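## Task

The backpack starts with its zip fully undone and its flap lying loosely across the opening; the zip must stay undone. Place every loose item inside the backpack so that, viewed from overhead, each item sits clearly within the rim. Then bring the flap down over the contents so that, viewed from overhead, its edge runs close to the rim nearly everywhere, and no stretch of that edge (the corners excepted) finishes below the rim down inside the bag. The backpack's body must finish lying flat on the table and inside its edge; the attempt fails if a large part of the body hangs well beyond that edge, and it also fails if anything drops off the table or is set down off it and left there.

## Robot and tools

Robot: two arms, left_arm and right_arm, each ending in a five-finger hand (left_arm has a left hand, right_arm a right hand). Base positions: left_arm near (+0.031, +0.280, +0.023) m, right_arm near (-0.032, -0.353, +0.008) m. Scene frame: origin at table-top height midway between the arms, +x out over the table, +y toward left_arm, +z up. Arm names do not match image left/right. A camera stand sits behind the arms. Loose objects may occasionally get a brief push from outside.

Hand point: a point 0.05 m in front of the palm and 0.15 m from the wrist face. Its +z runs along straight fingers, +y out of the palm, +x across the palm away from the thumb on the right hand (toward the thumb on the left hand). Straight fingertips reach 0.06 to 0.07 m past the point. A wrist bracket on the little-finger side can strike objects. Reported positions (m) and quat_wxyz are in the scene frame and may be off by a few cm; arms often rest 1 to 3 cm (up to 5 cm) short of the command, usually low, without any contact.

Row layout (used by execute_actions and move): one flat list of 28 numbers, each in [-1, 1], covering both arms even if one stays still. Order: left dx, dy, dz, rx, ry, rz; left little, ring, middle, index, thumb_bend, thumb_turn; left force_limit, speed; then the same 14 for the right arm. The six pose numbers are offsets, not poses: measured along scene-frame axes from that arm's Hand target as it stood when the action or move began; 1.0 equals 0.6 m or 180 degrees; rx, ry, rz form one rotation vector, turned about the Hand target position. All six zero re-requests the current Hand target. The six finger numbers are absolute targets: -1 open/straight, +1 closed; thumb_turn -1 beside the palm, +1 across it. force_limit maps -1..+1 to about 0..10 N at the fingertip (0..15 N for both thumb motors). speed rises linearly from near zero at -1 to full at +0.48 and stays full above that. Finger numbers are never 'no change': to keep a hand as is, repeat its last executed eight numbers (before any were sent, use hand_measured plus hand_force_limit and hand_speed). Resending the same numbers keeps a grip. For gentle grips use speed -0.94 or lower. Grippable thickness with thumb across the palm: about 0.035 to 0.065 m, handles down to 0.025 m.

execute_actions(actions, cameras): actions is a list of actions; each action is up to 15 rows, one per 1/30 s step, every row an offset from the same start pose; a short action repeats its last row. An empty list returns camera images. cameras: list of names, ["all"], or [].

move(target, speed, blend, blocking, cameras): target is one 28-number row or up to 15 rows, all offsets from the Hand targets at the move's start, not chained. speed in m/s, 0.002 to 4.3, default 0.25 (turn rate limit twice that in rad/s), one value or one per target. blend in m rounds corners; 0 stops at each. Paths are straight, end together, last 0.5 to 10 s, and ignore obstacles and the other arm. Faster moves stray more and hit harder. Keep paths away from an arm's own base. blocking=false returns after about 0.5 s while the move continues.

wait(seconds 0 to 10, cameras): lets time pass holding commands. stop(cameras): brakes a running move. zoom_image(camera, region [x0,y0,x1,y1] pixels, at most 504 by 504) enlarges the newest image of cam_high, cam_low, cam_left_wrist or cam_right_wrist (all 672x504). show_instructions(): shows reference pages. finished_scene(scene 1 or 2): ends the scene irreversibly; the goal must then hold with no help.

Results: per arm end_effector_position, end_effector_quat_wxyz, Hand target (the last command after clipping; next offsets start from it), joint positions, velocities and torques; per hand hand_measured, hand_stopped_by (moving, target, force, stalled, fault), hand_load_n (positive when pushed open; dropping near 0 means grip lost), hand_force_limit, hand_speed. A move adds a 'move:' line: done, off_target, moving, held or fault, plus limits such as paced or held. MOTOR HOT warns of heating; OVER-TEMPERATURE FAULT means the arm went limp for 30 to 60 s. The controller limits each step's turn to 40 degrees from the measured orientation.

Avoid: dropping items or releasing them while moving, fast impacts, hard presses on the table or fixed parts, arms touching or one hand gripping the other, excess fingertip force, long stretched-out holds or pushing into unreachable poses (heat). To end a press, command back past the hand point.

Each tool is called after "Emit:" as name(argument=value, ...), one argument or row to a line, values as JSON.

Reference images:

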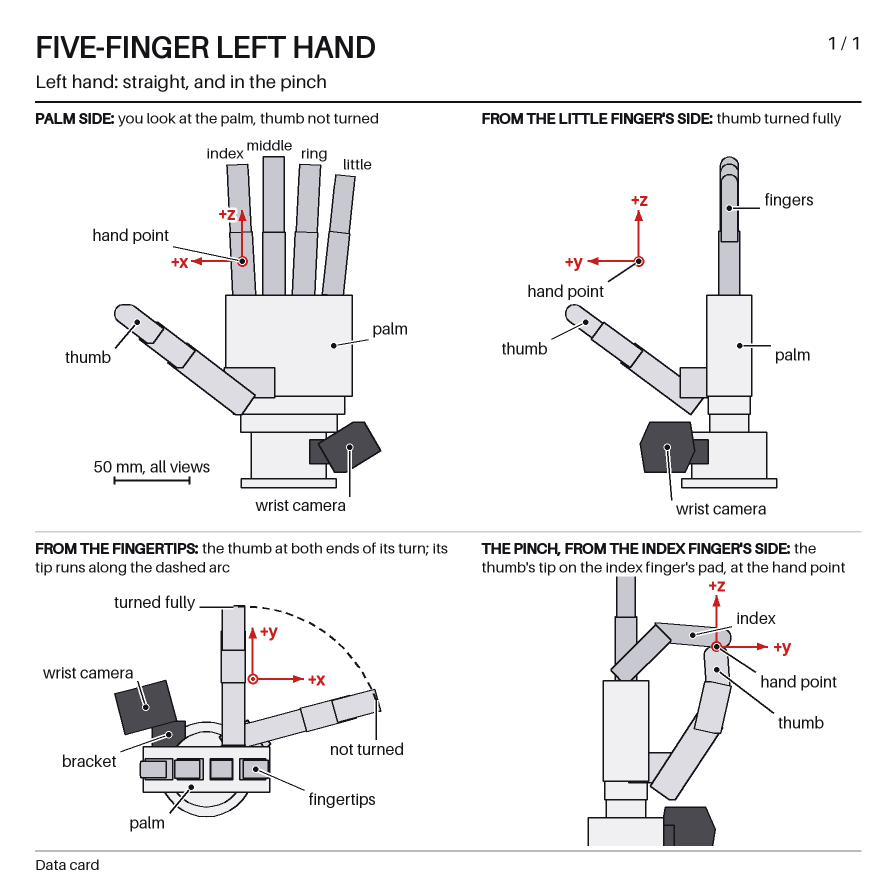

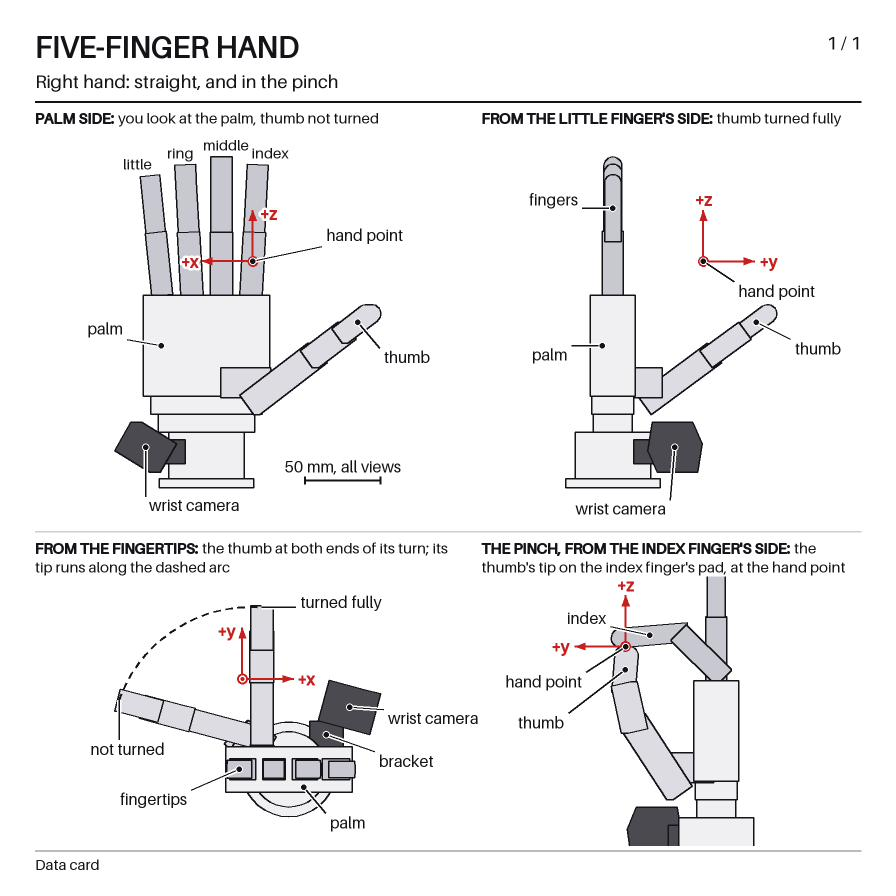

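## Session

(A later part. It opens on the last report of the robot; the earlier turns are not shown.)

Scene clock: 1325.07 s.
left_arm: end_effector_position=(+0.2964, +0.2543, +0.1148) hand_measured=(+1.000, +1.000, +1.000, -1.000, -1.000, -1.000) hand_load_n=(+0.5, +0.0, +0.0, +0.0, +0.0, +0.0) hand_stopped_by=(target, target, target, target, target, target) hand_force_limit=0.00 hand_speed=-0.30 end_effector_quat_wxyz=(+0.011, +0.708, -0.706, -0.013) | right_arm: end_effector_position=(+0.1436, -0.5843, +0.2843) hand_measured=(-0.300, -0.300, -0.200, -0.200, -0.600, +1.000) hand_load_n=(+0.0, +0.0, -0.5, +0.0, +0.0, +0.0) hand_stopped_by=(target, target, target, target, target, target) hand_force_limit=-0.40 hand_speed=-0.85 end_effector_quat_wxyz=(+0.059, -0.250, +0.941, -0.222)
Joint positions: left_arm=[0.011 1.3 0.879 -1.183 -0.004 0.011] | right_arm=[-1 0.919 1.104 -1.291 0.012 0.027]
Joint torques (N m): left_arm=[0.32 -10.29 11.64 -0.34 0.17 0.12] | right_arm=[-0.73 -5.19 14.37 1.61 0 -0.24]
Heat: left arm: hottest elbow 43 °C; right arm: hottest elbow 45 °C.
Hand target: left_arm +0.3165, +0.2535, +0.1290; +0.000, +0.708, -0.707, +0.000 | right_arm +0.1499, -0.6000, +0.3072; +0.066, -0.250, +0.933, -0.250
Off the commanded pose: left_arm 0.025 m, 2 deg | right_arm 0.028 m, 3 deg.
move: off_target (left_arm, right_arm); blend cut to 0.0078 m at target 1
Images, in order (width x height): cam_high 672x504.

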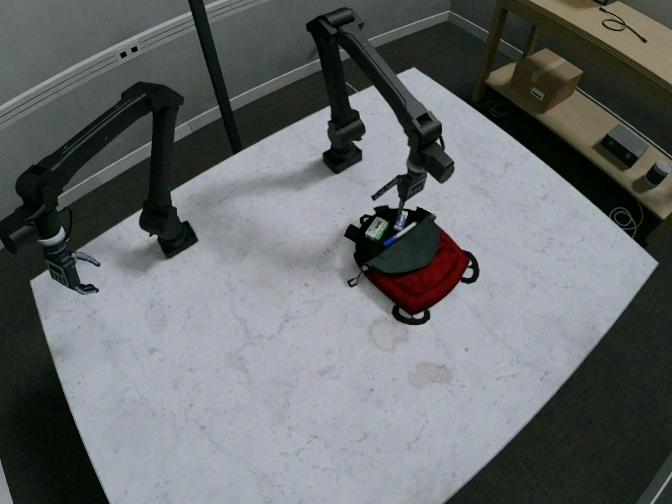

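Emit:
move(
  target=[
    [-0.055,0.0,0.03,0,0.0,0,1,1,1,-1,-1,-1,0,-0.3,0,0,0,0,0,0,-0.3,-0.3,-0.2,-0.2,-0.6,1,-0.4,-0.85],
    [-0.055,0.0,-0.052,0,0.0,0,1,1,1,-1,-1,-1,0,-0.3,0,0,0,0,0,0,-0.3,-0.3,-0.2,-0.2,-0.6,1,-0.4,-0.85],
  ],
  speed=0.06,
  cameras=["cam_high"],
)

Emit:
zoom_image(
  camera="cam_high",
  region=[350, 170, 450, 270],
)

Scene clock: 1334.73 s.
left_arm: end_effector_position=(+0.2838, +0.2541, +0.1028) hand_measured=(+1.000, +1.000, +1.000, -1.000, -1.000, -1.000) hand_load_n=(+0.0, +0.0, +0.0, -0.5, +0.0, +0.0) hand_stopped_by=(target, target, target, target, target, target) hand_force_limit=0.00 hand_speed=-0.30 end_effector_quat_wxyz=(-0.002, +0.708, -0.706, +0.000) | right_arm: end_effector_position=(+0.1436, -0.5843, +0.2843) hand_measured=(-0.300, -0.300, -0.200, -0.200, -0.600, +1.000) hand_load_n=(+0.0, +0.0, +0.0, +0.0, -0.5, +0.0) hand_stopped_by=(target, target, target, target, target, target) hand_force_limit=-0.40 hand_speed=-0.85 end_effector_quat_wxyz=(+0.059, -0.250, +0.941, -0.222)
Joint positions: left_arm=[0.011 1.25 0.808 -1.125 -0.004 0.011] | right_arm=[-1 0.919 1.104 -1.291 0.012 0.027]
Joint torques (N m): left_arm=[0.62 -9.11 6.68 0.58 0.13 0.1] | right_arm=[-1.03 -5.66 14.35 1.62 0.01 -0.26]
Heat: left arm: hottest elbow 43 °C; right arm: hottest elbow 45 °C.
Hand target: left_arm +0.2834, +0.2535, +0.0978; +0.000, +0.708, -0.707, +0.000 | right_arm +0.1499, -0.6000, +0.3072; +0.066, -0.250, +0.933, -0.250
Off the commanded pose: left_arm 0.005 m, 0 deg | right_arm 0.028 m, 3 deg.
move: off_target (right_arm)
Images, in order (width x height): cam_high 672x504.

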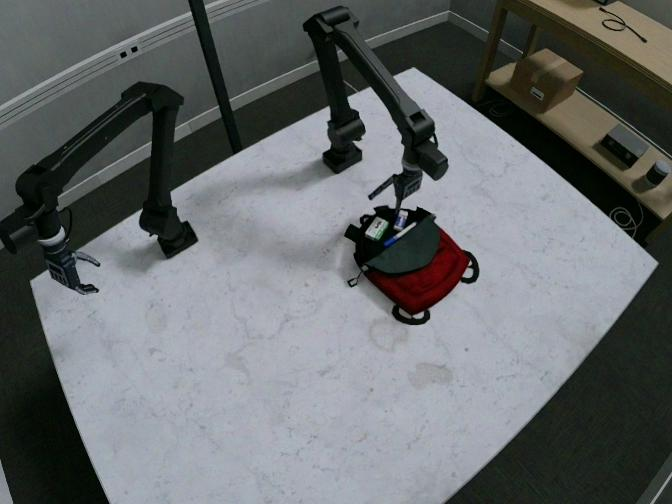

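Scaled by 5.040.

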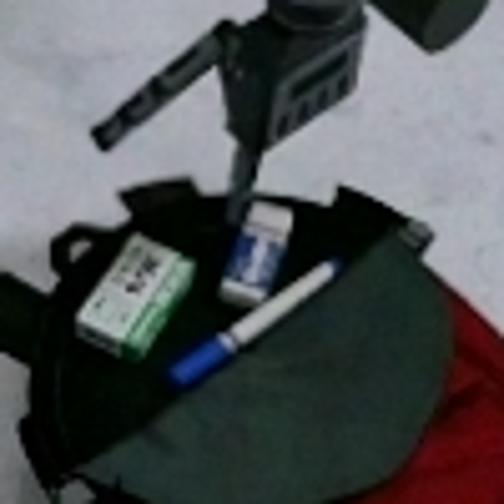

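Emit:
move(
  target=[
    [0.03,0.0,0.027,0,0.0,0,1,1,1,-1,-1,-1,0,-0.3,0,0,0,0,0,0,-0.3,-0.3,-0.2,-0.2,-0.6,1,-0.4,-0.85],
    [0.06,0.0,0.035,0,0.0,0,1,1,1,-1,-1,-1,0,-0.3,0,0,0,0,0,0,-0.3,-0.3,-0.2,-0.2,-0.6,1,-0.4,-0.85],
  ],
  speed=0.04,
  blend=[0.01,0],
  cameras=["cam_high"],
)

Emit:
zoom_image(
  camera="cam_high",
  region=[350, 170, 450, 270],
)

Scene clock: 1341.03 s.
left_arm: end_effector_position=(+0.2988, +0.2541, +0.1050) hand_measured=(+1.000, +1.000, +1.000, -1.000, -1.000, -1.000) hand_load_n=(+0.0, +0.0, +0.0, +0.0, -0.5, +0.0) hand_stopped_by=(target, target, target, target, target, target) hand_force_limit=0.00 hand_speed=-0.30 end_effector_quat_wxyz=(+0.011, +0.708, -0.706, -0.013) | right_arm: end_effector_position=(+0.1436, -0.5843, +0.2843) hand_measured=(-0.300, -0.300, -0.200, -0.200, -0.600, +1.000) hand_load_n=(+0.0, +0.0, +0.0, +0.0, +0.0, +0.0) hand_stopped_by=(target, target, target, target, target, target) hand_force_limit=-0.40 hand_speed=-0.85 end_effector_quat_wxyz=(+0.059, -0.250, +0.941, -0.222)
Joint positions: left_arm=[0.011 1.319 0.868 -1.154 -0.003 0.011] | right_arm=[-1 0.919 1.104 -1.291 0.012 0.027]
Joint torques (N m): left_arm=[0.38 -10.17 11.44 -0.27 0.13 0.06] | right_arm=[-1.49 -5.54 14.46 1.68 0 -0.29]
Heat: left arm: hottest elbow 43 °C; right arm: hottest elbow 45 °C.
Hand target: left_arm +0.3194, +0.2535, +0.1188; +0.000, +0.708, -0.707, +0.000 | right_arm +0.1499, -0.6000, +0.3072; +0.066, -0.250, +0.933, -0.250
Off the commanded pose: left_arm 0.025 m, 2 deg | right_arm 0.028 m, 3 deg.
move: off_target (left_arm, right_arm); blend cut to 0.0093 m at target 1
Images, in order (width x height): cam_high 672x504.

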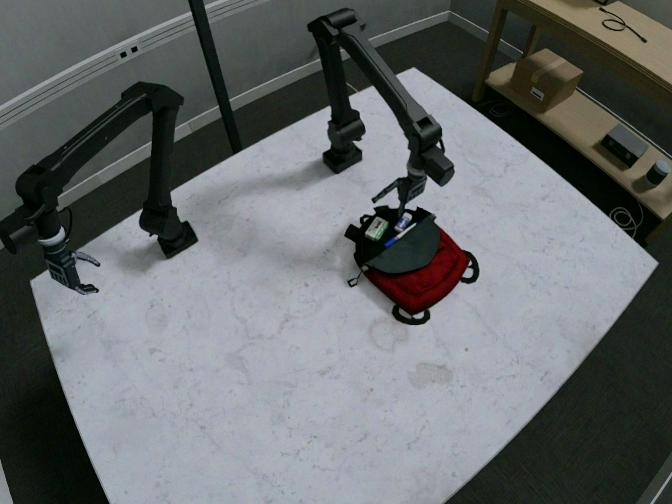

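Scaled by 5.040.

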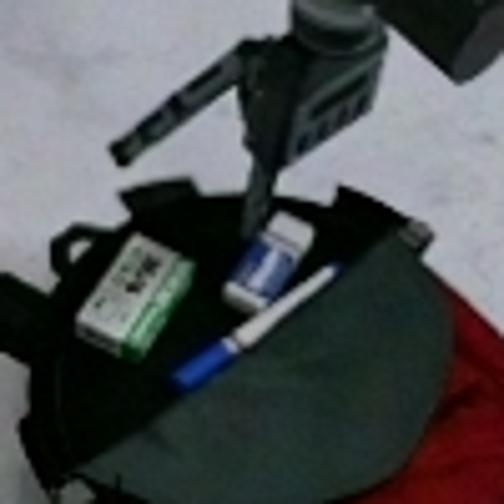

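Emit:
move(
  target=[
    [-0.01,0.0,0.1,0,0.0,0,1,1,1,-1,-1,-1,0,-0.3,0,0,0,0,0,0,-0.3,-0.3,-0.2,-0.2,-0.6,1,-0.4,-0.85],
    [-0.0957,-0.1258,0.1,0,0.0,0,1,1,1,-1,-1,-1,0,-0.3,0,0,0,0,0,0,-0.3,-0.3,-0.2,-0.2,-0.6,1,-0.4,-0.85],
    [-0.0957,-0.1258,0.022,0,0.0,0,1,1,1,-1,-1,-1,0,-0.3,0,0,0,0,0,0,-0.3,-0.3,-0.2,-0.2,-0.6,1,-0.4,-0.85],
  ],
  speed=[0.1,0.15,0.1],
  cameras=["cam_high"],
)

Emit:
zoom_image(
  camera="cam_high",
  region=[350, 170, 450, 270],
)

Scene clock: 1360.03 s.
left_arm: end_effector_position=(+0.2625, +0.1805, +0.1367) hand_measured=(+1.000, +1.000, +1.000, -1.000, -1.000, -1.000) hand_load_n=(+0.0, +0.0, +0.0, +0.0, +0.0, +0.0) hand_stopped_by=(target, target, target, target, target, target) hand_force_limit=0.00 hand_speed=-0.30 end_effector_quat_wxyz=(+0.000, +0.706, -0.708, +0.002) | right_arm: end_effector_position=(+0.1436, -0.5843, +0.2843) hand_measured=(-0.300, -0.300, -0.200, -0.200, -0.600, +1.000) hand_load_n=(+0.0, +0.0, +0.0, +0.0, +0.0, +0.0) hand_stopped_by=(target, target, target, target, target, target) hand_force_limit=-0.40 hand_speed=-0.85 end_effector_quat_wxyz=(+0.059, -0.250, +0.941, -0.222)
Joint positions: left_arm=[-0.234 1.174 0.842 -1.236 0.002 -0.228] | right_arm=[-1 0.919 1.104 -1.291 0.012 0.027]
Joint torques (N m): left_arm=[-1.08 -8.35 6.98 0.49 -0.16 -0.02] | right_arm=[-1.03 -5.19 14.2 1.68 0 -0.29]
Heat: left arm: hottest elbow 44 °C; right arm: hottest elbow 45 °C.
Hand target: left_arm +0.2620, +0.1780, +0.1319; +0.000, +0.708, -0.707, +0.000 | right_arm +0.1499, -0.6000, +0.3072; +0.066, -0.250, +0.933, -0.250
Off the commanded pose: left_arm 0.005 m, 0 deg | right_arm 0.028 m, 3 deg.
move: off_target (right_arm)
Images, in order (width x height): cam_high 672x504.

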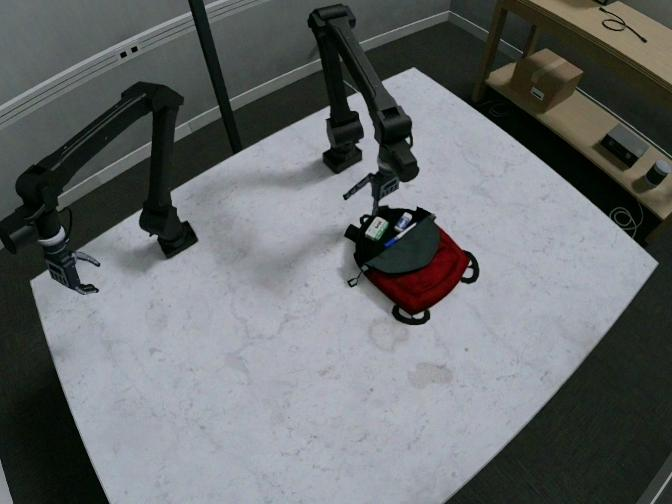

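Scaled by 5.040.

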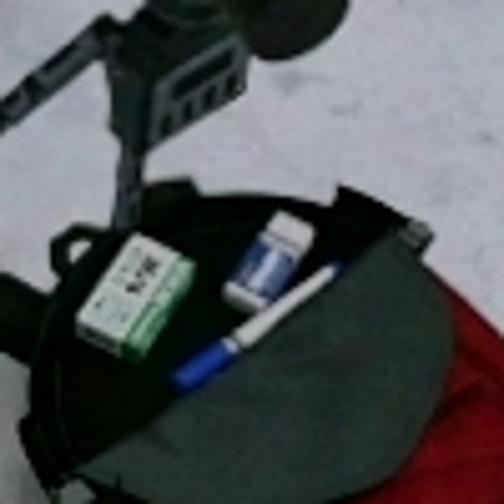

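Emit:
move(
  target=[
    [-0.008,0.0,0.03,0,0.0,0,1,1,1,-1,-1,-1,0,-0.3,0,0,0,0,0,0,-0.3,-0.3,-0.2,-0.2,-0.6,1,-0.4,-0.85],
    [-0.008,0.0,-0.052,0,0.0,0,1,1,1,-1,-1,-1,0,-0.3,0,0,0,0,0,0,-0.3,-0.3,-0.2,-0.2,-0.6,1,-0.4,-0.85],
  ],
  speed=0.06,
  cameras=["cam_high"],
)

Emit:
zoom_image(
  camera="cam_high",
  region=[350, 170, 450, 270],
)

Scene clock: 1368.47 s.
left_arm: end_effector_position=(+0.2574, +0.1806, +0.1075) hand_measured=(+1.000, +1.000, +1.000, -1.000, -1.000, -1.000) hand_load_n=(+0.0, +0.0, +0.0, -1.0, +0.0, +0.0) hand_stopped_by=(target, target, target, target, target, target) hand_force_limit=0.00 hand_speed=-0.30 end_effector_quat_wxyz=(+0.000, +0.706, -0.708, +0.001) | right_arm: end_effector_position=(+0.1436, -0.5843, +0.2843) hand_measured=(-0.300, -0.300, -0.200, -0.200, -0.600, +1.000) hand_load_n=(+0.0, +0.0, +0.0, +0.0, +0.0, +0.0) hand_stopped_by=(target, target, target, target, target, target) hand_force_limit=-0.40 hand_speed=-0.85 end_effector_quat_wxyz=(+0.059, -0.250, +0.941, -0.222)
Joint positions: left_arm=[-0.237 1.194 0.775 -1.15 0.002 -0.231] | right_arm=[-1 0.919 1.104 -1.291 0.012 0.027]
Joint torques (N m): left_arm=[-0.15 -8.41 6.61 0.84 -0.11 -0.05] | right_arm=[-1.03 -4.78 14.24 1.51 -0.05 -0.26]
Heat: left arm: hottest elbow 44 °C; right arm: hottest elbow 45 °C.
Hand target: left_arm +0.2573, +0.1780, +0.1008; +0.000, +0.708, -0.707, +0.000 | right_arm +0.1499, -0.6000, +0.3072; +0.066, -0.250, +0.933, -0.250
Off the commanded pose: left_arm 0.007 m, 0 deg | right_arm 0.028 m, 3 deg.
move: off_target (right_arm)
Images, in order (width x height): cam_high 672x504.

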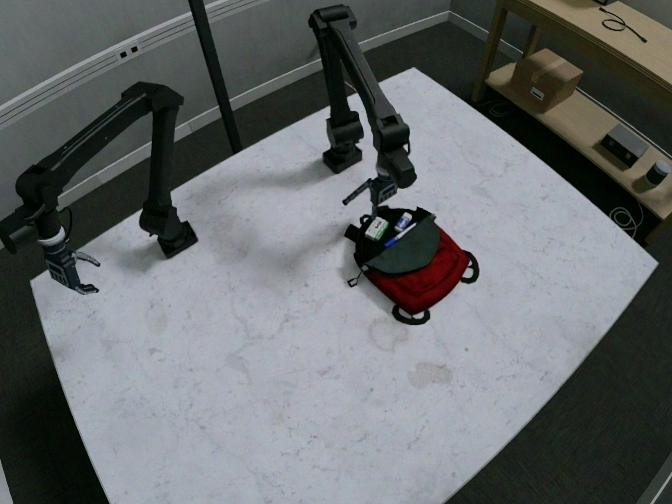

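Scaled by 5.040.

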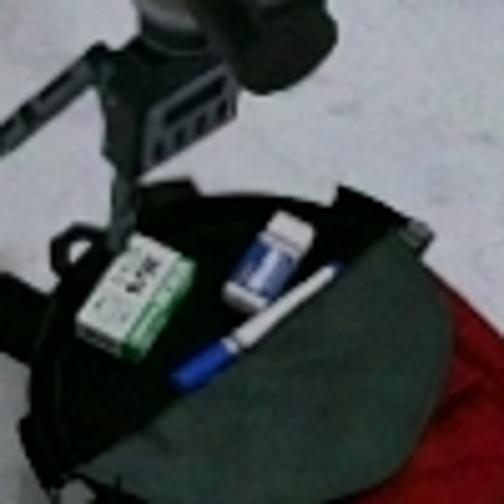

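Emit:
move(
  target=[
    [0.03,0.0,0.022,0,0.0,0,1,1,1,-1,-1,-1,0,-0.3,0,0,0,0,0,0,-0.3,-0.3,-0.2,-0.2,-0.6,1,-0.4,-0.85],
    [0.06,0.0,0.032,0,0.0,0,1,1,1,-1,-1,-1,0,-0.3,0,0,0,0,0,0,-0.3,-0.3,-0.2,-0.2,-0.6,1,-0.4,-0.85],
  ],
  speed=0.04,
  blend=[0.01,0],
  cameras=["cam_high"],
)

Emit:
zoom_image(
  camera="cam_high",
  region=[350, 170, 450, 270],
)

Scene clock: 1375.90 s.
left_arm: end_effector_position=(+0.2733, +0.1785, +0.1095) hand_measured=(+1.000, +1.000, +1.000, -1.000, -1.000, -1.000) hand_load_n=(+0.0, +0.0, +0.0, -1.0, +0.0, +0.0) hand_stopped_by=(target, target, target, target, target, target) hand_force_limit=0.00 hand_speed=-0.30 end_effector_quat_wxyz=(+0.008, +0.707, -0.707, -0.011) | right_arm: end_effector_position=(+0.1436, -0.5843, +0.2843) hand_measured=(-0.300, -0.300, -0.200, -0.200, -0.600, +1.000) hand_load_n=(+0.0, +0.0, +0.0, +0.0, +0.0, +0.0) hand_stopped_by=(target, target, target, target, target, target) hand_force_limit=-0.40 hand_speed=-0.85 end_effector_quat_wxyz=(+0.059, -0.250, +0.941, -0.222)
Joint positions: left_arm=[-0.231 1.261 0.831 -1.168 0.002 -0.229] | right_arm=[-1 0.919 1.104 -1.291 0.012 0.027]
Joint torques (N m): left_arm=[0.79 -8.35 11.36 0.1 -0.1 0.14] | right_arm=[-0.26 -5.3 14.53 1.66 0.01 -0.26]
Heat: left arm: hottest elbow 44 °C; right arm: hottest elbow 45 °C.
Hand target: left_arm +0.2931, +0.1780, +0.1200; +0.000, +0.708, -0.707, +0.000 | right_arm +0.1499, -0.6000, +0.3072; +0.066, -0.250, +0.933, -0.250
Off the commanded pose: left_arm 0.023 m, 2 deg | right_arm 0.028 m, 3 deg.
move: off_target (left_arm, right_arm); blend cut to 0.0095 m at target 1
Images, in order (width x height): cam_high 672x504.

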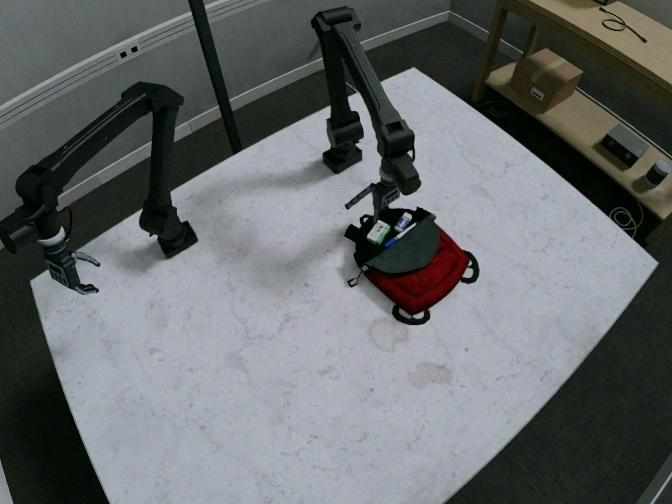

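Scaled by 5.040.

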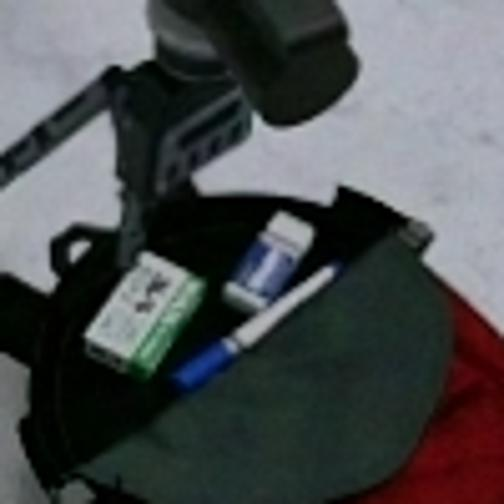

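Emit:
move(
  target=[
    [0,0.0,0.12,0,0.0,0,1,1,1,-1,-1,-1,0,-0.3,0,0,0,0,0,0,-0.3,-0.3,-0.2,-0.2,-0.6,1,-0.4,-0.85],
    [0.378,0.17,0.25,0,0.0,0,1,1,1,-1,-1,-1,0,-0.3,0,0,0,0,0,0,-0.3,-0.3,-0.2,-0.2,-0.6,1,-0.4,-0.85],
  ],
  speed=[0.1,0.2],
  blend=[0.02,0],
  cameras=["cam_high","cam_left_wrist"],
)

Emit:
zoom_image(
  camera="cam_high",
  region=[340, 190, 500, 350],
)

Scene clock: 1391.27 s.
left_arm: end_effector_position=(+0.5068, +0.2757, +0.2558) hand_measured=(+1.000, +1.000, +1.000, -1.000, -1.000, -1.000) hand_load_n=(+0.0, +0.0, +0.0, +0.0, +0.0, +0.0) hand_stopped_by=(target, target, target, target, target, target) hand_force_limit=0.00 hand_speed=-0.30 end_effector_quat_wxyz=(+0.013, +0.710, -0.704, -0.012) | right_arm: end_effector_position=(+0.1436, -0.5843, +0.2843) hand_measured=(-0.300, -0.300, -0.200, -0.200, -0.600, +1.000) hand_load_n=(+0.5, +0.0, +0.5, +0.0, +0.0, +0.0) hand_stopped_by=(target, target, target, target, target, target) hand_force_limit=-0.40 hand_speed=-0.85 end_effector_quat_wxyz=(+0.059, -0.250, +0.941, -0.222)
Joint positions: left_arm=[0.047 1.772 1.799 -1.633 0 0.041] | right_arm=[-1 0.919 1.104 -1.291 0.012 0.027]
Joint torques (N m): left_arm=[0.26 -19.19 12.6 -0.36 -0.1 0.19] | right_arm=[-0.73 -5.42 14.48 1.58 0.01 -0.25]
Heat: left arm: hottest elbow 45 °C; right arm: hottest elbow 45 °C.
Hand target: left_arm +0.5201, +0.2801, +0.2700; +0.000, +0.708, -0.706, +0.000 | right_arm +0.1499, -0.6000, +0.3072; +0.066, -0.250, +0.933, -0.250
Off the commanded pose: left_arm 0.020 m, 2 deg | right_arm 0.028 m, 3 deg.
move: off_target (left_arm, right_arm)
camera_calibration:
cam_left_wrist: T_world_to_cam=[[0.964618, -0.263325, 0.0131078, -0.424233], [-0.227593, -0.806568, 0.545573, 0.195524], [-0.13309, -0.529253, -0.837961, 0.540615], [0, 0, 0, 1]] pos_world=[0.525674, 0.332114, 0.351902]
Images, in order (width x height): cam_high 672x504, cam_left_wrist 672x504.

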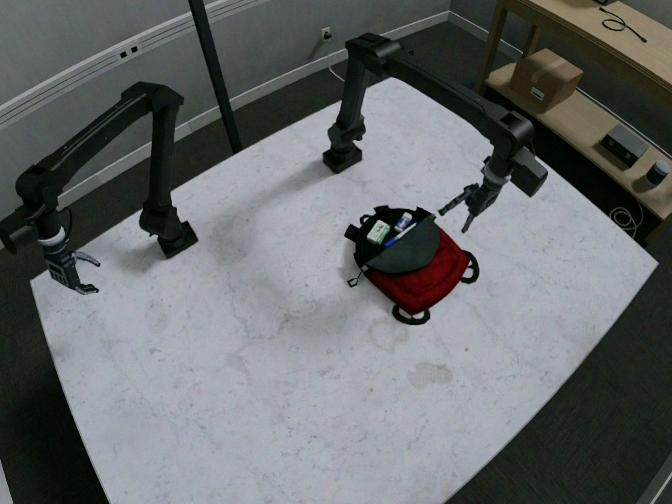

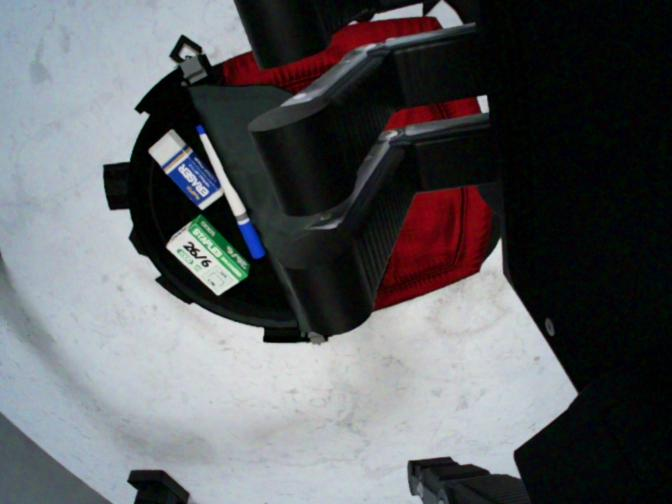

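Scaled by 3.150.

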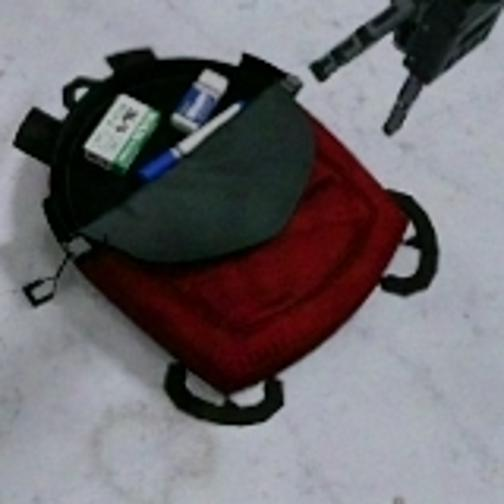

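Emit:
move(
  target=[
    [0.125,-0.2,-0.08,0,0.0,0,-0.1,-0.1,-0.1,-0.1,-1,1,0,-0.3,0,0,0,0,0,0,-0.3,-0.3,-0.2,-0.2,-0.6,1,-0.4,-0.85],
    [0.125,-0.2,-0.2417,0,0.0,0,-0.1,-0.1,-0.1,-0.1,-1,1,0,-0.3,0,0,0,0,0,0,-0.3,-0.3,-0.2,-0.2,-0.6,1,-0.4,-0.85],
  ],
  speed=[0.2,0.1],
  cameras=["cam_high","cam_left_wrist","cam_low"],
)

Emit:
zoom_image(
  camera="cam_high",
  region=[340, 190, 500, 350],
)

Emit:
zoom_image(
  camera="cam_low",
  region=[310, 230, 500, 330],
)

Scene clock: 1415.13 s.
left_arm: end_effector_position=(+0.5939, +0.1615, +0.1315) hand_measured=(-0.100, -0.100, -0.100, -0.100, -1.000, +1.000) hand_load_n=(+0.0, +0.0, +0.0, +0.0, +0.0, +0.0) hand_stopped_by=(target, target, target, target, target, target) hand_force_limit=0.00 hand_speed=-0.30 end_effector_quat_wxyz=(+0.000, +0.704, -0.711, +0.001) | right_arm: end_effector_position=(+0.1436, -0.5843, +0.2843) hand_measured=(-0.300, -0.300, -0.200, -0.200, -0.600, +1.000) hand_load_n=(+0.0, +0.0, +0.0, +0.0, +0.0, +0.0) hand_stopped_by=(target, target, target, target, target, target) hand_force_limit=-0.40 hand_speed=-0.85 end_effector_quat_wxyz=(+0.059, -0.250, +0.941, -0.222)
Joint positions: left_arm=[-0.144 2.036 1.873 -1.405 0.002 -0.13] | right_arm=[-1 0.919 1.104 -1.291 0.012 0.027]
Joint torques (N m): left_arm=[0.73 -24.18 7.53 0.61 -0.15 -0.03] | right_arm=[-0.85 -4.95 14.27 1.4 0 -0.24]
Heat: left arm: hottest elbow 45 °C; right arm: hottest elbow 46 °C.
Hand target: left_arm +0.5950, +0.1601, +0.1250; +0.000, +0.708, -0.707, +0.000 | right_arm +0.1499, -0.6000, +0.3072; +0.066, -0.250, +0.933, -0.250
Off the commanded pose: left_arm 0.007 m, 1 deg | right_arm 0.028 m, 3 deg.
move: off_target (right_arm)
camera_calibration:
cam_left_wrist: T_world_to_cam=[[0.958396, -0.281255, 0.0487111, -0.534785], [-0.2625, -0.801408, 0.537438, 0.212007], [-0.11212, -0.527865, -0.841895, 0.375383], [0, 0, 0, 1]] pos_world=[0.610276, 0.217645, 0.228142]
Images, in order (width x height): cam_high 672x504, cam_low 672x504, cam_left_wrist 672x504.

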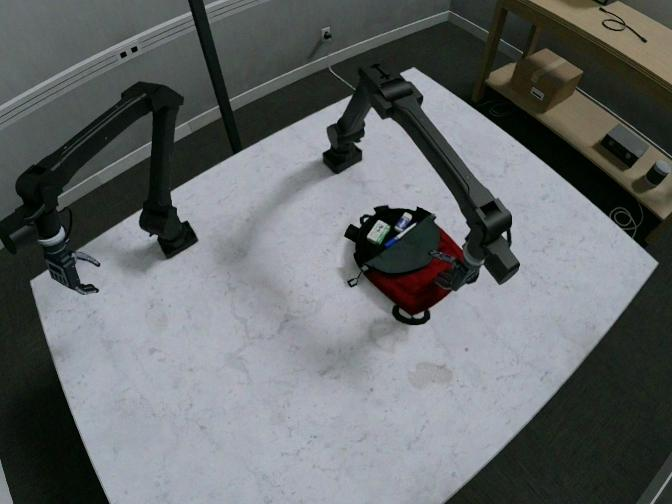

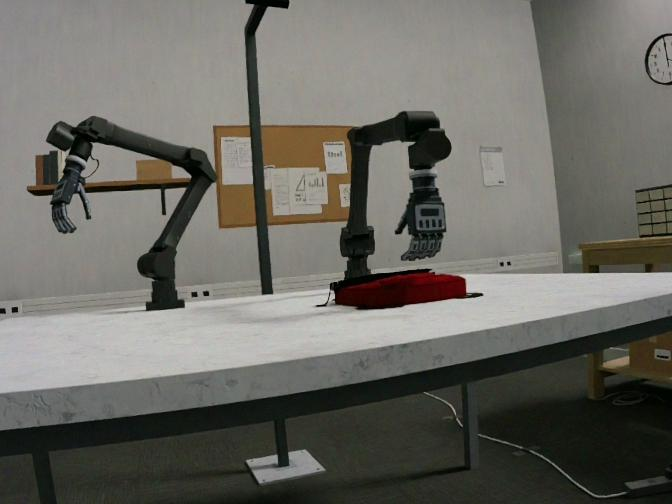

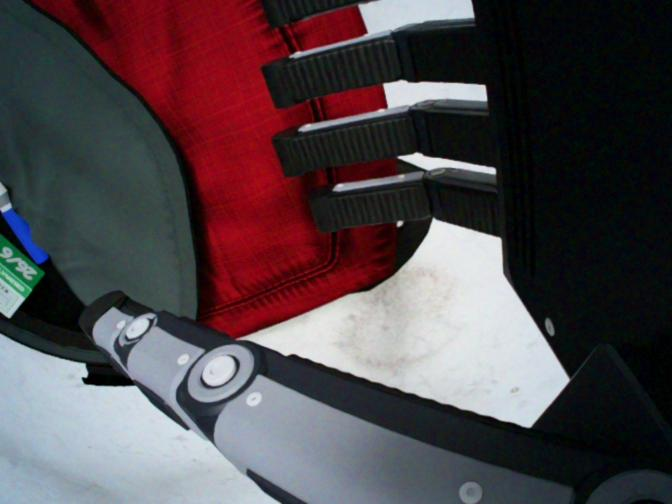

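Scaled by 3.150.

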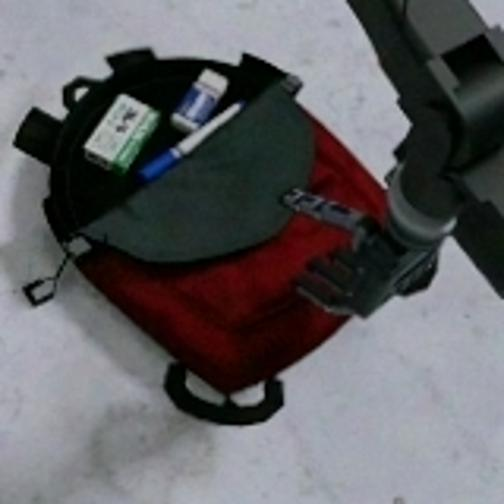

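Scaled by 2.653.

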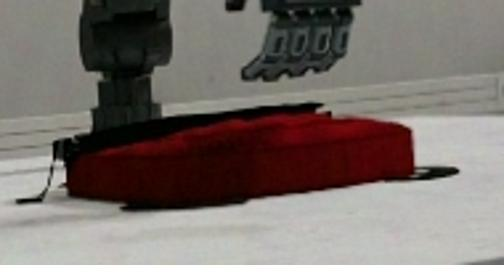

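Emit:
move(
  target=[-0.01,0,-0.05,0,0.0,0,-0.1,-0.1,-0.1,-0.1,-1,1,0,-0.3,0,0,0,0,0,0,-0.3,-0.3,-0.2,-0.2,-0.6,1,-0.4,-0.85],
  speed=0.06,
  cameras=["cam_left_wrist","cam_low"],
)

Emit:
zoom_image(
  camera="cam_low",
  region=[310, 230, 500, 330],
)

Scene clock: 1426.53 s.
left_arm: end_effector_position=(+0.5893, +0.1621, +0.1032) hand_measured=(-0.100, -0.100, -0.100, -0.100, -1.000, +1.000) hand_load_n=(+0.0, +0.5, +0.0, +0.0, +0.0, +0.0) hand_stopped_by=(target, target, target, target, target, target) hand_force_limit=0.00 hand_speed=-0.30 end_effector_quat_wxyz=(-0.001, +0.704, -0.710, +0.003) | right_arm: end_effector_position=(+0.1436, -0.5843, +0.2843) hand_measured=(-0.300, -0.300, -0.200, -0.200, -0.600, +1.000) hand_load_n=(+0.0, +0.0, +0.0, +0.0, +0.0, +0.0) hand_stopped_by=(target, target, target, target, target, target) hand_force_limit=-0.40 hand_speed=-0.85 end_effector_quat_wxyz=(+0.059, -0.250, +0.941, -0.222)
Joint positions: left_arm=[-0.144 2.036 1.797 -1.327 0.002 -0.132] | right_arm=[-1 0.919 1.104 -1.291 0.012 0.027]
Joint torques (N m): left_arm=[-0.44 -23.59 7.19 0.57 -0.15 -0.06] | right_arm=[-1.26 -5.3 14.19 1.54 0.02 -0.3]
Heat: left arm: hottest elbow 44 °C; right arm: hottest elbow 46 °C.
Hand target: left_arm +0.5890, +0.1600, +0.0951; +0.000, +0.708, -0.706, +0.000 | right_arm +0.1499, -0.6000, +0.3072; +0.066, -0.250, +0.933, -0.250
Off the commanded pose: left_arm 0.008 m, 1 deg | right_arm 0.028 m, 3 deg.
move: off_target (right_arm)
camera_calibration:
cam_left_wrist: T_world_to_cam=[[0.958658, -0.279689, 0.0524348, -0.52969], [-0.263216, -0.801544, 0.536884, 0.22696], [-0.108131, -0.528489, -0.842025, 0.349055], [0, 0, 0, 1]] pos_world=[0.605275, 0.218242, 0.199836]
Images, in order (width x height): cam_low 672x504, cam_left_wrist 672x504.

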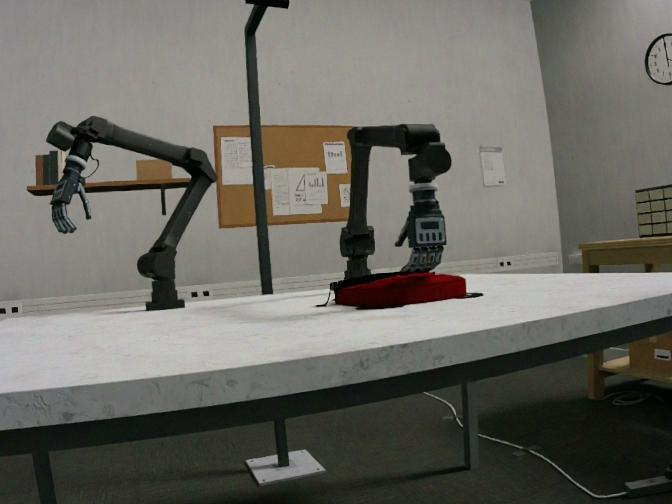

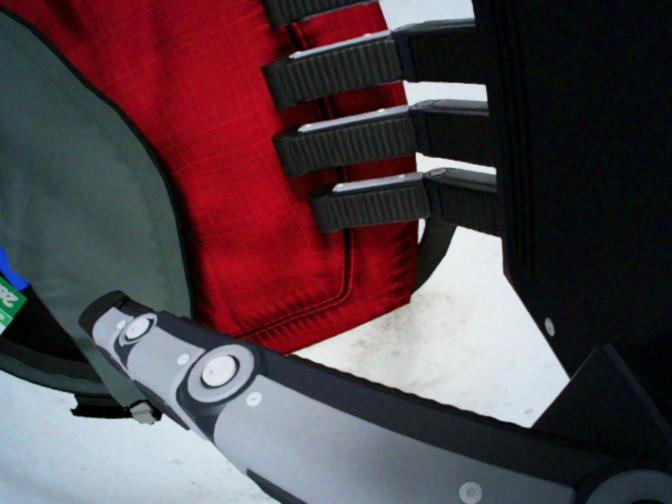

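Scaled by 2.653.

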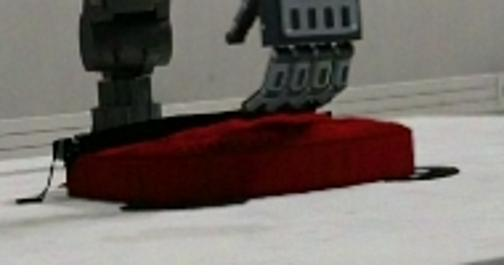

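Emit:
move(
  target=[0,0,-0.022,0,0.0,0,-0.1,-0.1,-0.1,-0.1,-1,1,0,-0.3,0,0,0,0,0,0,-0.3,-0.3,-0.2,-0.2,-0.6,1,-0.4,-0.85],
  speed=0.04,
  cameras=["cam_left_wrist"],
)

Scene clock: 1431.00 s.
left_arm: end_effector_position=(+0.5896, +0.1620, +0.0942) hand_measured=(-0.100, -0.100, -0.100, -0.100, -1.000, +1.000) hand_load_n=(+0.0, +0.0, -0.5, +0.0, +0.5, +0.0) hand_stopped_by=(target, target, target, target, target, target) hand_force_limit=0.00 hand_speed=-0.30 end_effector_quat_wxyz=(-0.003, +0.704, -0.710, +0.005) | right_arm: end_effector_position=(+0.1436, -0.5843, +0.2843) hand_measured=(-0.300, -0.300, -0.200, -0.200, -0.600, +1.000) hand_load_n=(+0.0, +0.0, +0.0, +0.0, +0.0, +0.0) hand_stopped_by=(target, target, target, target, target, target) hand_force_limit=-0.40 hand_speed=-0.85 end_effector_quat_wxyz=(+0.059, -0.250, +0.941, -0.222)
Joint positions: left_arm=[-0.144 2.039 1.778 -1.299 0.002 -0.132] | right_arm=[-1 0.919 1.104 -1.291 0.012 0.027]
Joint torques (N m): left_arm=[-0.32 -22.65 7.12 0.62 -0.13 -0.03] | right_arm=[-0.97 -5.95 14.37 1.68 0.01 -0.27]
Heat: left arm: hottest elbow 44 °C; right arm: hottest elbow 46 °C.
Hand target: left_arm +0.5889, +0.1601, +0.0819; +0.000, +0.708, -0.706, +0.000 | right_arm +0.1499, -0.6000, +0.3072; +0.066, -0.250, +0.933, -0.250
Off the commanded pose: left_arm 0.012 m, 1 deg | right_arm 0.028 m, 3 deg.
move: off_target (left_arm, right_arm)
camera_calibration:
cam_left_wrist: T_world_to_cam=[[0.958339, -0.27966, 0.0581052, -0.529804], [-0.266279, -0.801119, 0.536007, 0.233672], [-0.10335, -0.529148, -0.842212, 0.33886], [0, 0, 0, 1]] pos_world=[0.604975, 0.218342, 0.190927]
Images, in order (width x height): cam_left_wrist 672x504.

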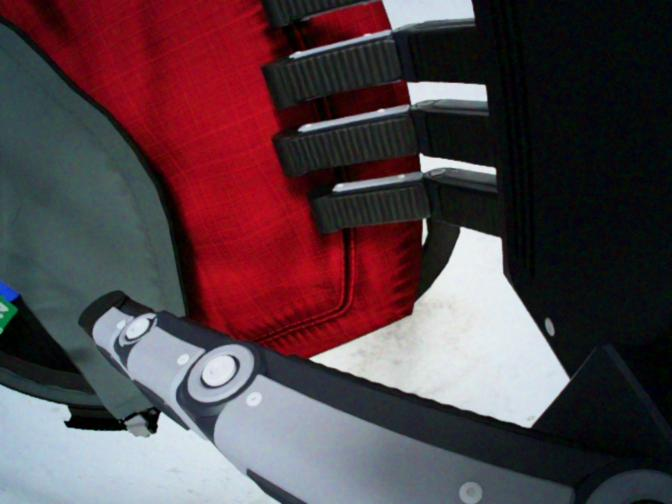

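Emit:
move(
  target=[-0.085,0,-0.004,0,0.0,0,-0.1,-0.1,-0.1,-0.1,-1,1,0,-0.3,0,0,0,0,0,0,-0.3,-0.3,-0.2,-0.2,-0.6,1,-0.4,-0.85],
  speed=0.05,
  cameras=["cam_left_wrist","cam_low"],
)

Emit:
zoom_image(
  camera="cam_low",
  region=[310, 230, 500, 330],
)

Scene clock: 1436.97 s.
left_arm: end_effector_position=(+0.5487, +0.1637, +0.0879) hand_measured=(-0.100, -0.100, -0.100, -0.100, -1.000, +1.000) hand_load_n=(+0.0, +0.0, -1.0, +0.0, +0.0, +0.0) hand_stopped_by=(target, target, target, target, target, target) hand_force_limit=0.00 hand_speed=-0.30 end_effector_quat_wxyz=(-0.007, +0.707, -0.707, +0.012) | right_arm: end_effector_position=(+0.1436, -0.5843, +0.2843) hand_measured=(-0.300, -0.300, -0.200, -0.200, -0.600, +1.000) hand_load_n=(+0.0, +0.0, +0.0, +0.0, +0.0, +0.0) hand_stopped_by=(target, target, target, target, target, target) hand_force_limit=-0.40 hand_speed=-0.85 end_effector_quat_wxyz=(+0.059, -0.250, +0.941, -0.222)
Joint positions: left_arm=[-0.15 1.926 1.584 -1.202 0.002 -0.147] | right_arm=[-1 0.919 1.104 -1.291 0.012 0.027]
Joint torques (N m): left_arm=[-0.62 -22.77 5.85 0.1 -0.14 -0.03] | right_arm=[-1.2 -5.42 14.58 1.59 0 -0.27]
Heat: left arm: hottest elbow 44 °C; right arm: hottest elbow 46 °C.
Hand target: left_arm +0.5379, +0.1599, +0.0795; +0.000, +0.708, -0.707, +0.000 | right_arm +0.1499, -0.6000, +0.3072; +0.066, -0.250, +0.933, -0.250
Off the commanded pose: left_arm 0.014 m, 2 deg | right_arm 0.028 m, 3 deg.
move: off_target (left_arm, right_arm)
camera_calibration:
cam_left_wrist: T_world_to_cam=[[0.959836, -0.27075, 0.0735511, -0.493429], [-0.267201, -0.802218, 0.533901, 0.228325], [-0.0855495, -0.53211, -0.842342, 0.320905], [0, 0, 0, 1]] pos_world=[0.562073, 0.220327, 0.184701]
Images, in order (width x height): cam_low 672x504, cam_left_wrist 672x504.

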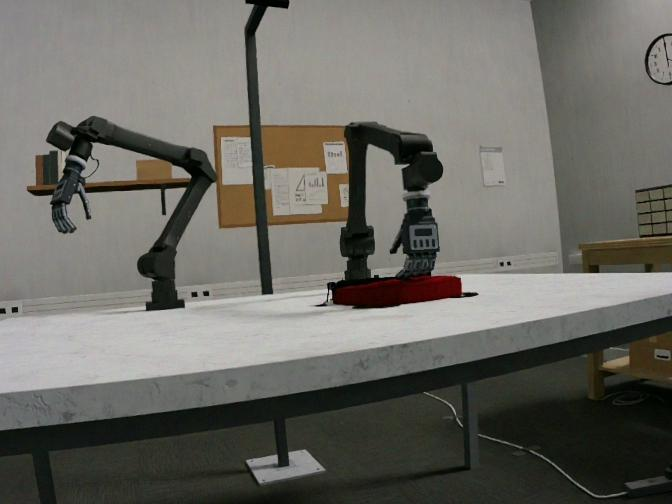

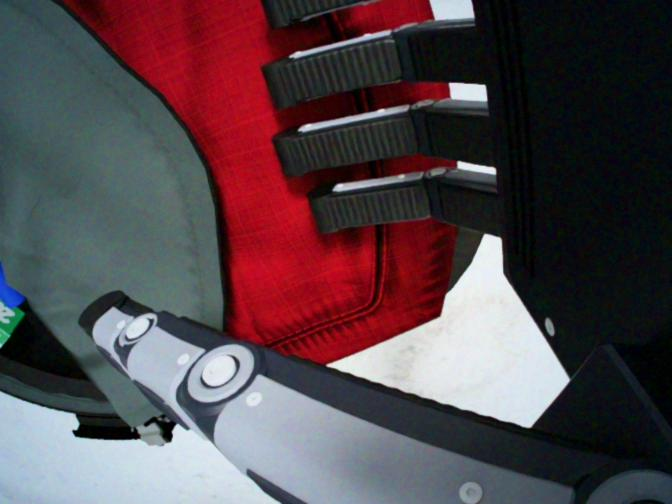

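Scaled by 2.653.

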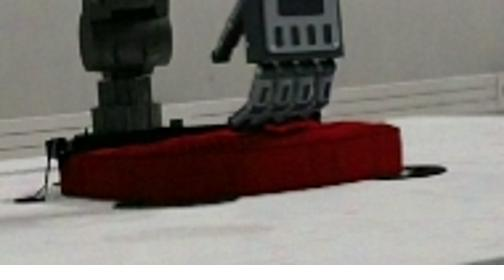

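Emit:
move(
  target=[
    [0,0,0.03,0,0.0,0,-0.1,-0.1,-0.1,-0.1,-1,1,0,-0.3,0,0,0,0,0,0,-0.3,-0.3,-0.2,-0.2,-0.6,1,-0.4,-0.85],
    [-0.02,0,0.02,0,0.0,0,-0.1,-0.1,-0.1,-0.1,-1,1,0,-0.3,0,0,0,0,0,0,-0.3,-0.3,-0.2,-0.2,-0.6,1,-0.4,-0.85],
  ],
  speed=0.05,
  blend=[0.005,0],
  cameras=["cam_left_wrist"],
)

Scene clock: 1451.63 s.
left_arm: end_effector_position=(+0.5303, +0.1657, +0.0913) hand_measured=(-0.100, -0.100, -0.100, -0.100, -1.000, +1.000) hand_load_n=(+0.0, +0.0, +0.0, -0.5, +0.0, +0.0) hand_stopped_by=(target, target, target, target, target, target) hand_force_limit=0.00 hand_speed=-0.30 end_effector_quat_wxyz=(+0.001, +0.709, -0.706, +0.001) | right_arm: end_effector_position=(+0.1436, -0.5843, +0.2843) hand_measured=(-0.300, -0.300, -0.200, -0.200, -0.600, +1.000) hand_load_n=(+0.0, +0.0, +0.0, +0.0, +0.0, +0.0) hand_stopped_by=(target, target, target, target, target, target) hand_force_limit=-0.40 hand_speed=-0.85 end_effector_quat_wxyz=(+0.059, -0.250, +0.941, -0.222)
Joint positions: left_arm=[-0.15 1.896 1.544 -1.219 0.002 -0.151] | right_arm=[-1 0.919 1.104 -1.291 0.012 0.027]
Joint torques (N m): left_arm=[-1.38 -22.07 6.86 0.2 -0.15 -0.01] | right_arm=[-0.91 -5.3 14.27 1.51 -0.05 -0.28]
Heat: left arm: hottest elbow 43 °C; right arm: hottest elbow 46 °C.
Hand target: left_arm +0.5260, +0.1601, +0.0914; +0.000, +0.708, -0.706, +0.000 | right_arm +0.1499, -0.6000, +0.3072; +0.066, -0.250, +0.933, -0.250
Off the commanded pose: left_arm 0.007 m, 0 deg | right_arm 0.028 m, 3 deg.
move: off_target (right_arm)
camera_calibration:
cam_left_wrist: T_world_to_cam=[[0.962267, -0.268057, 0.0467771, -0.474814], [-0.250407, -0.80507, 0.537734, 0.214525], [-0.106484, -0.529157, -0.841816, 0.333912], [0, 0, 0, 1]] pos_world=[0.546172, 0.222122, 0.187945]
Images, in order (width x height): cam_left_wrist 672x504.

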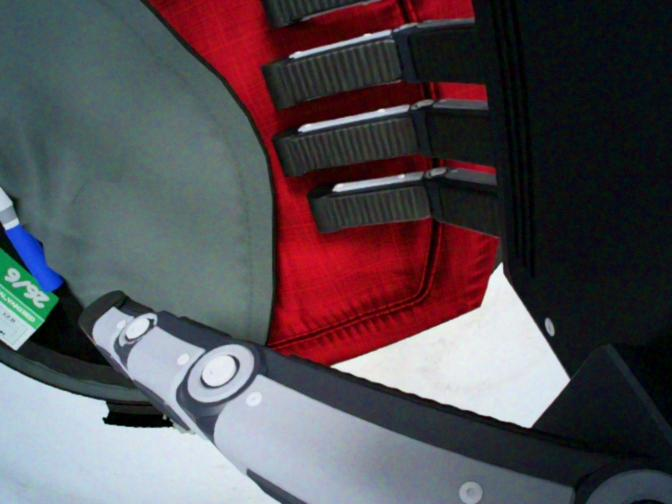

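Emit:
move(
  target=[
    [0.0,0,-0.010,0,0.0,0,-0.1,-0.1,-0.1,-0.1,-1,1,0,-0.3,0,0,0,0,0,0,-0.3,-0.3,-0.2,-0.2,-0.6,1,-0.4,-0.85],
    [-0.065,0,-0.010,0,0.0,0,-0.1,-0.1,-0.1,-0.1,-1,1,0,-0.3,0,0,0,0,0,0,-0.3,-0.3,-0.2,-0.2,-0.6,1,-0.4,-0.85],
  ],
  speed=0.05,
  cameras=["cam_left_wrist","cam_low"],
)

Emit:
zoom_image(
  camera="cam_low",
  region=[310, 230, 500, 330],
)

Scene clock: 1459.63 s.
left_arm: end_effector_position=(+0.4892, +0.1652, +0.0861) hand_measured=(-0.100, -0.100, -0.100, -0.100, -1.000, +1.000) hand_load_n=(+0.0, +0.0, -1.5, +0.0, +0.0, +0.0) hand_stopped_by=(target, target, target, target, target, target) hand_force_limit=0.00 hand_speed=-0.30 end_effector_quat_wxyz=(+0.003, +0.707, -0.707, -0.002) | right_arm: end_effector_position=(+0.1436, -0.5843, +0.2843) hand_measured=(-0.300, -0.300, -0.200, -0.200, -0.600, +1.000) hand_load_n=(+0.0, +0.5, +0.0, +0.0, +0.0, +0.0) hand_stopped_by=(target, target, target, target, target, target) hand_force_limit=-0.40 hand_speed=-0.85 end_effector_quat_wxyz=(+0.059, -0.250, +0.941, -0.222)
Joint positions: left_arm=[-0.163 1.808 1.398 -1.168 0.002 -0.16] | right_arm=[-1 0.919 1.104 -1.291 0.012 0.027]
Joint torques (N m): left_arm=[-0.79 -20.01 6.69 0.42 -0.09 -0.05] | right_arm=[-0.56 -5.13 14.48 1.83 0.04 -0.3]
Heat: left arm: hottest elbow 43 °C; right arm: hottest elbow 46 °C.
Hand target: left_arm +0.4870, +0.1600, +0.0854; +0.000, +0.708, -0.707, +0.000 | right_arm +0.1499, -0.6000, +0.3072; +0.066, -0.250, +0.933, -0.250
Off the commanded pose: left_arm 0.006 m, 0 deg | right_arm 0.028 m, 3 deg.
move: off_target (right_arm)
camera_calibration:
cam_left_wrist: T_world_to_cam=[[0.961564, -0.271714, 0.0395632, -0.433519], [-0.249569, -0.804777, 0.538563, 0.205998], [-0.114496, -0.527737, -0.841656, 0.328458], [0, 0, 0, 1]] pos_world=[0.505874, 0.221328, 0.182657]
Images, in order (width x height): cam_low 672x504, cam_left_wrist 672x504.

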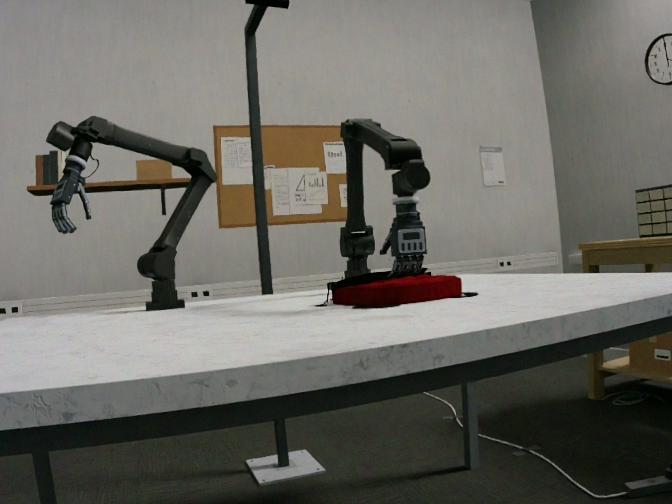

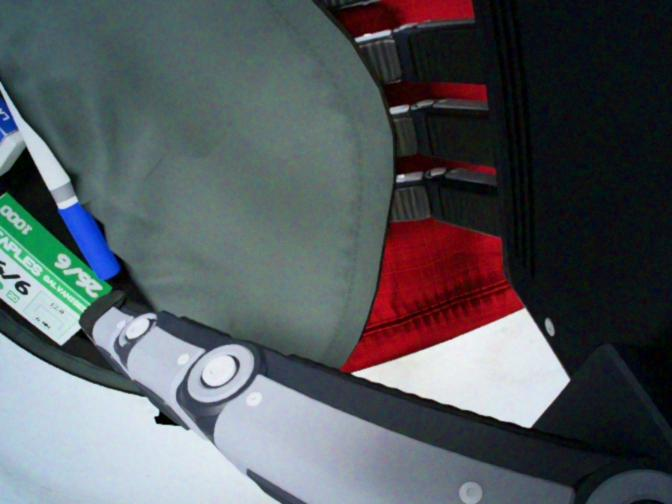

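Scaled by 2.653.

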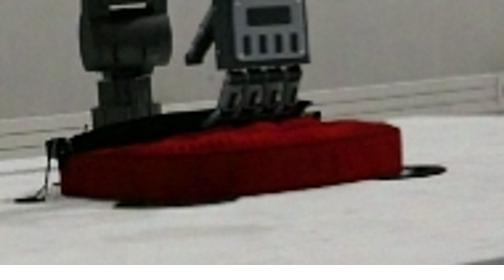

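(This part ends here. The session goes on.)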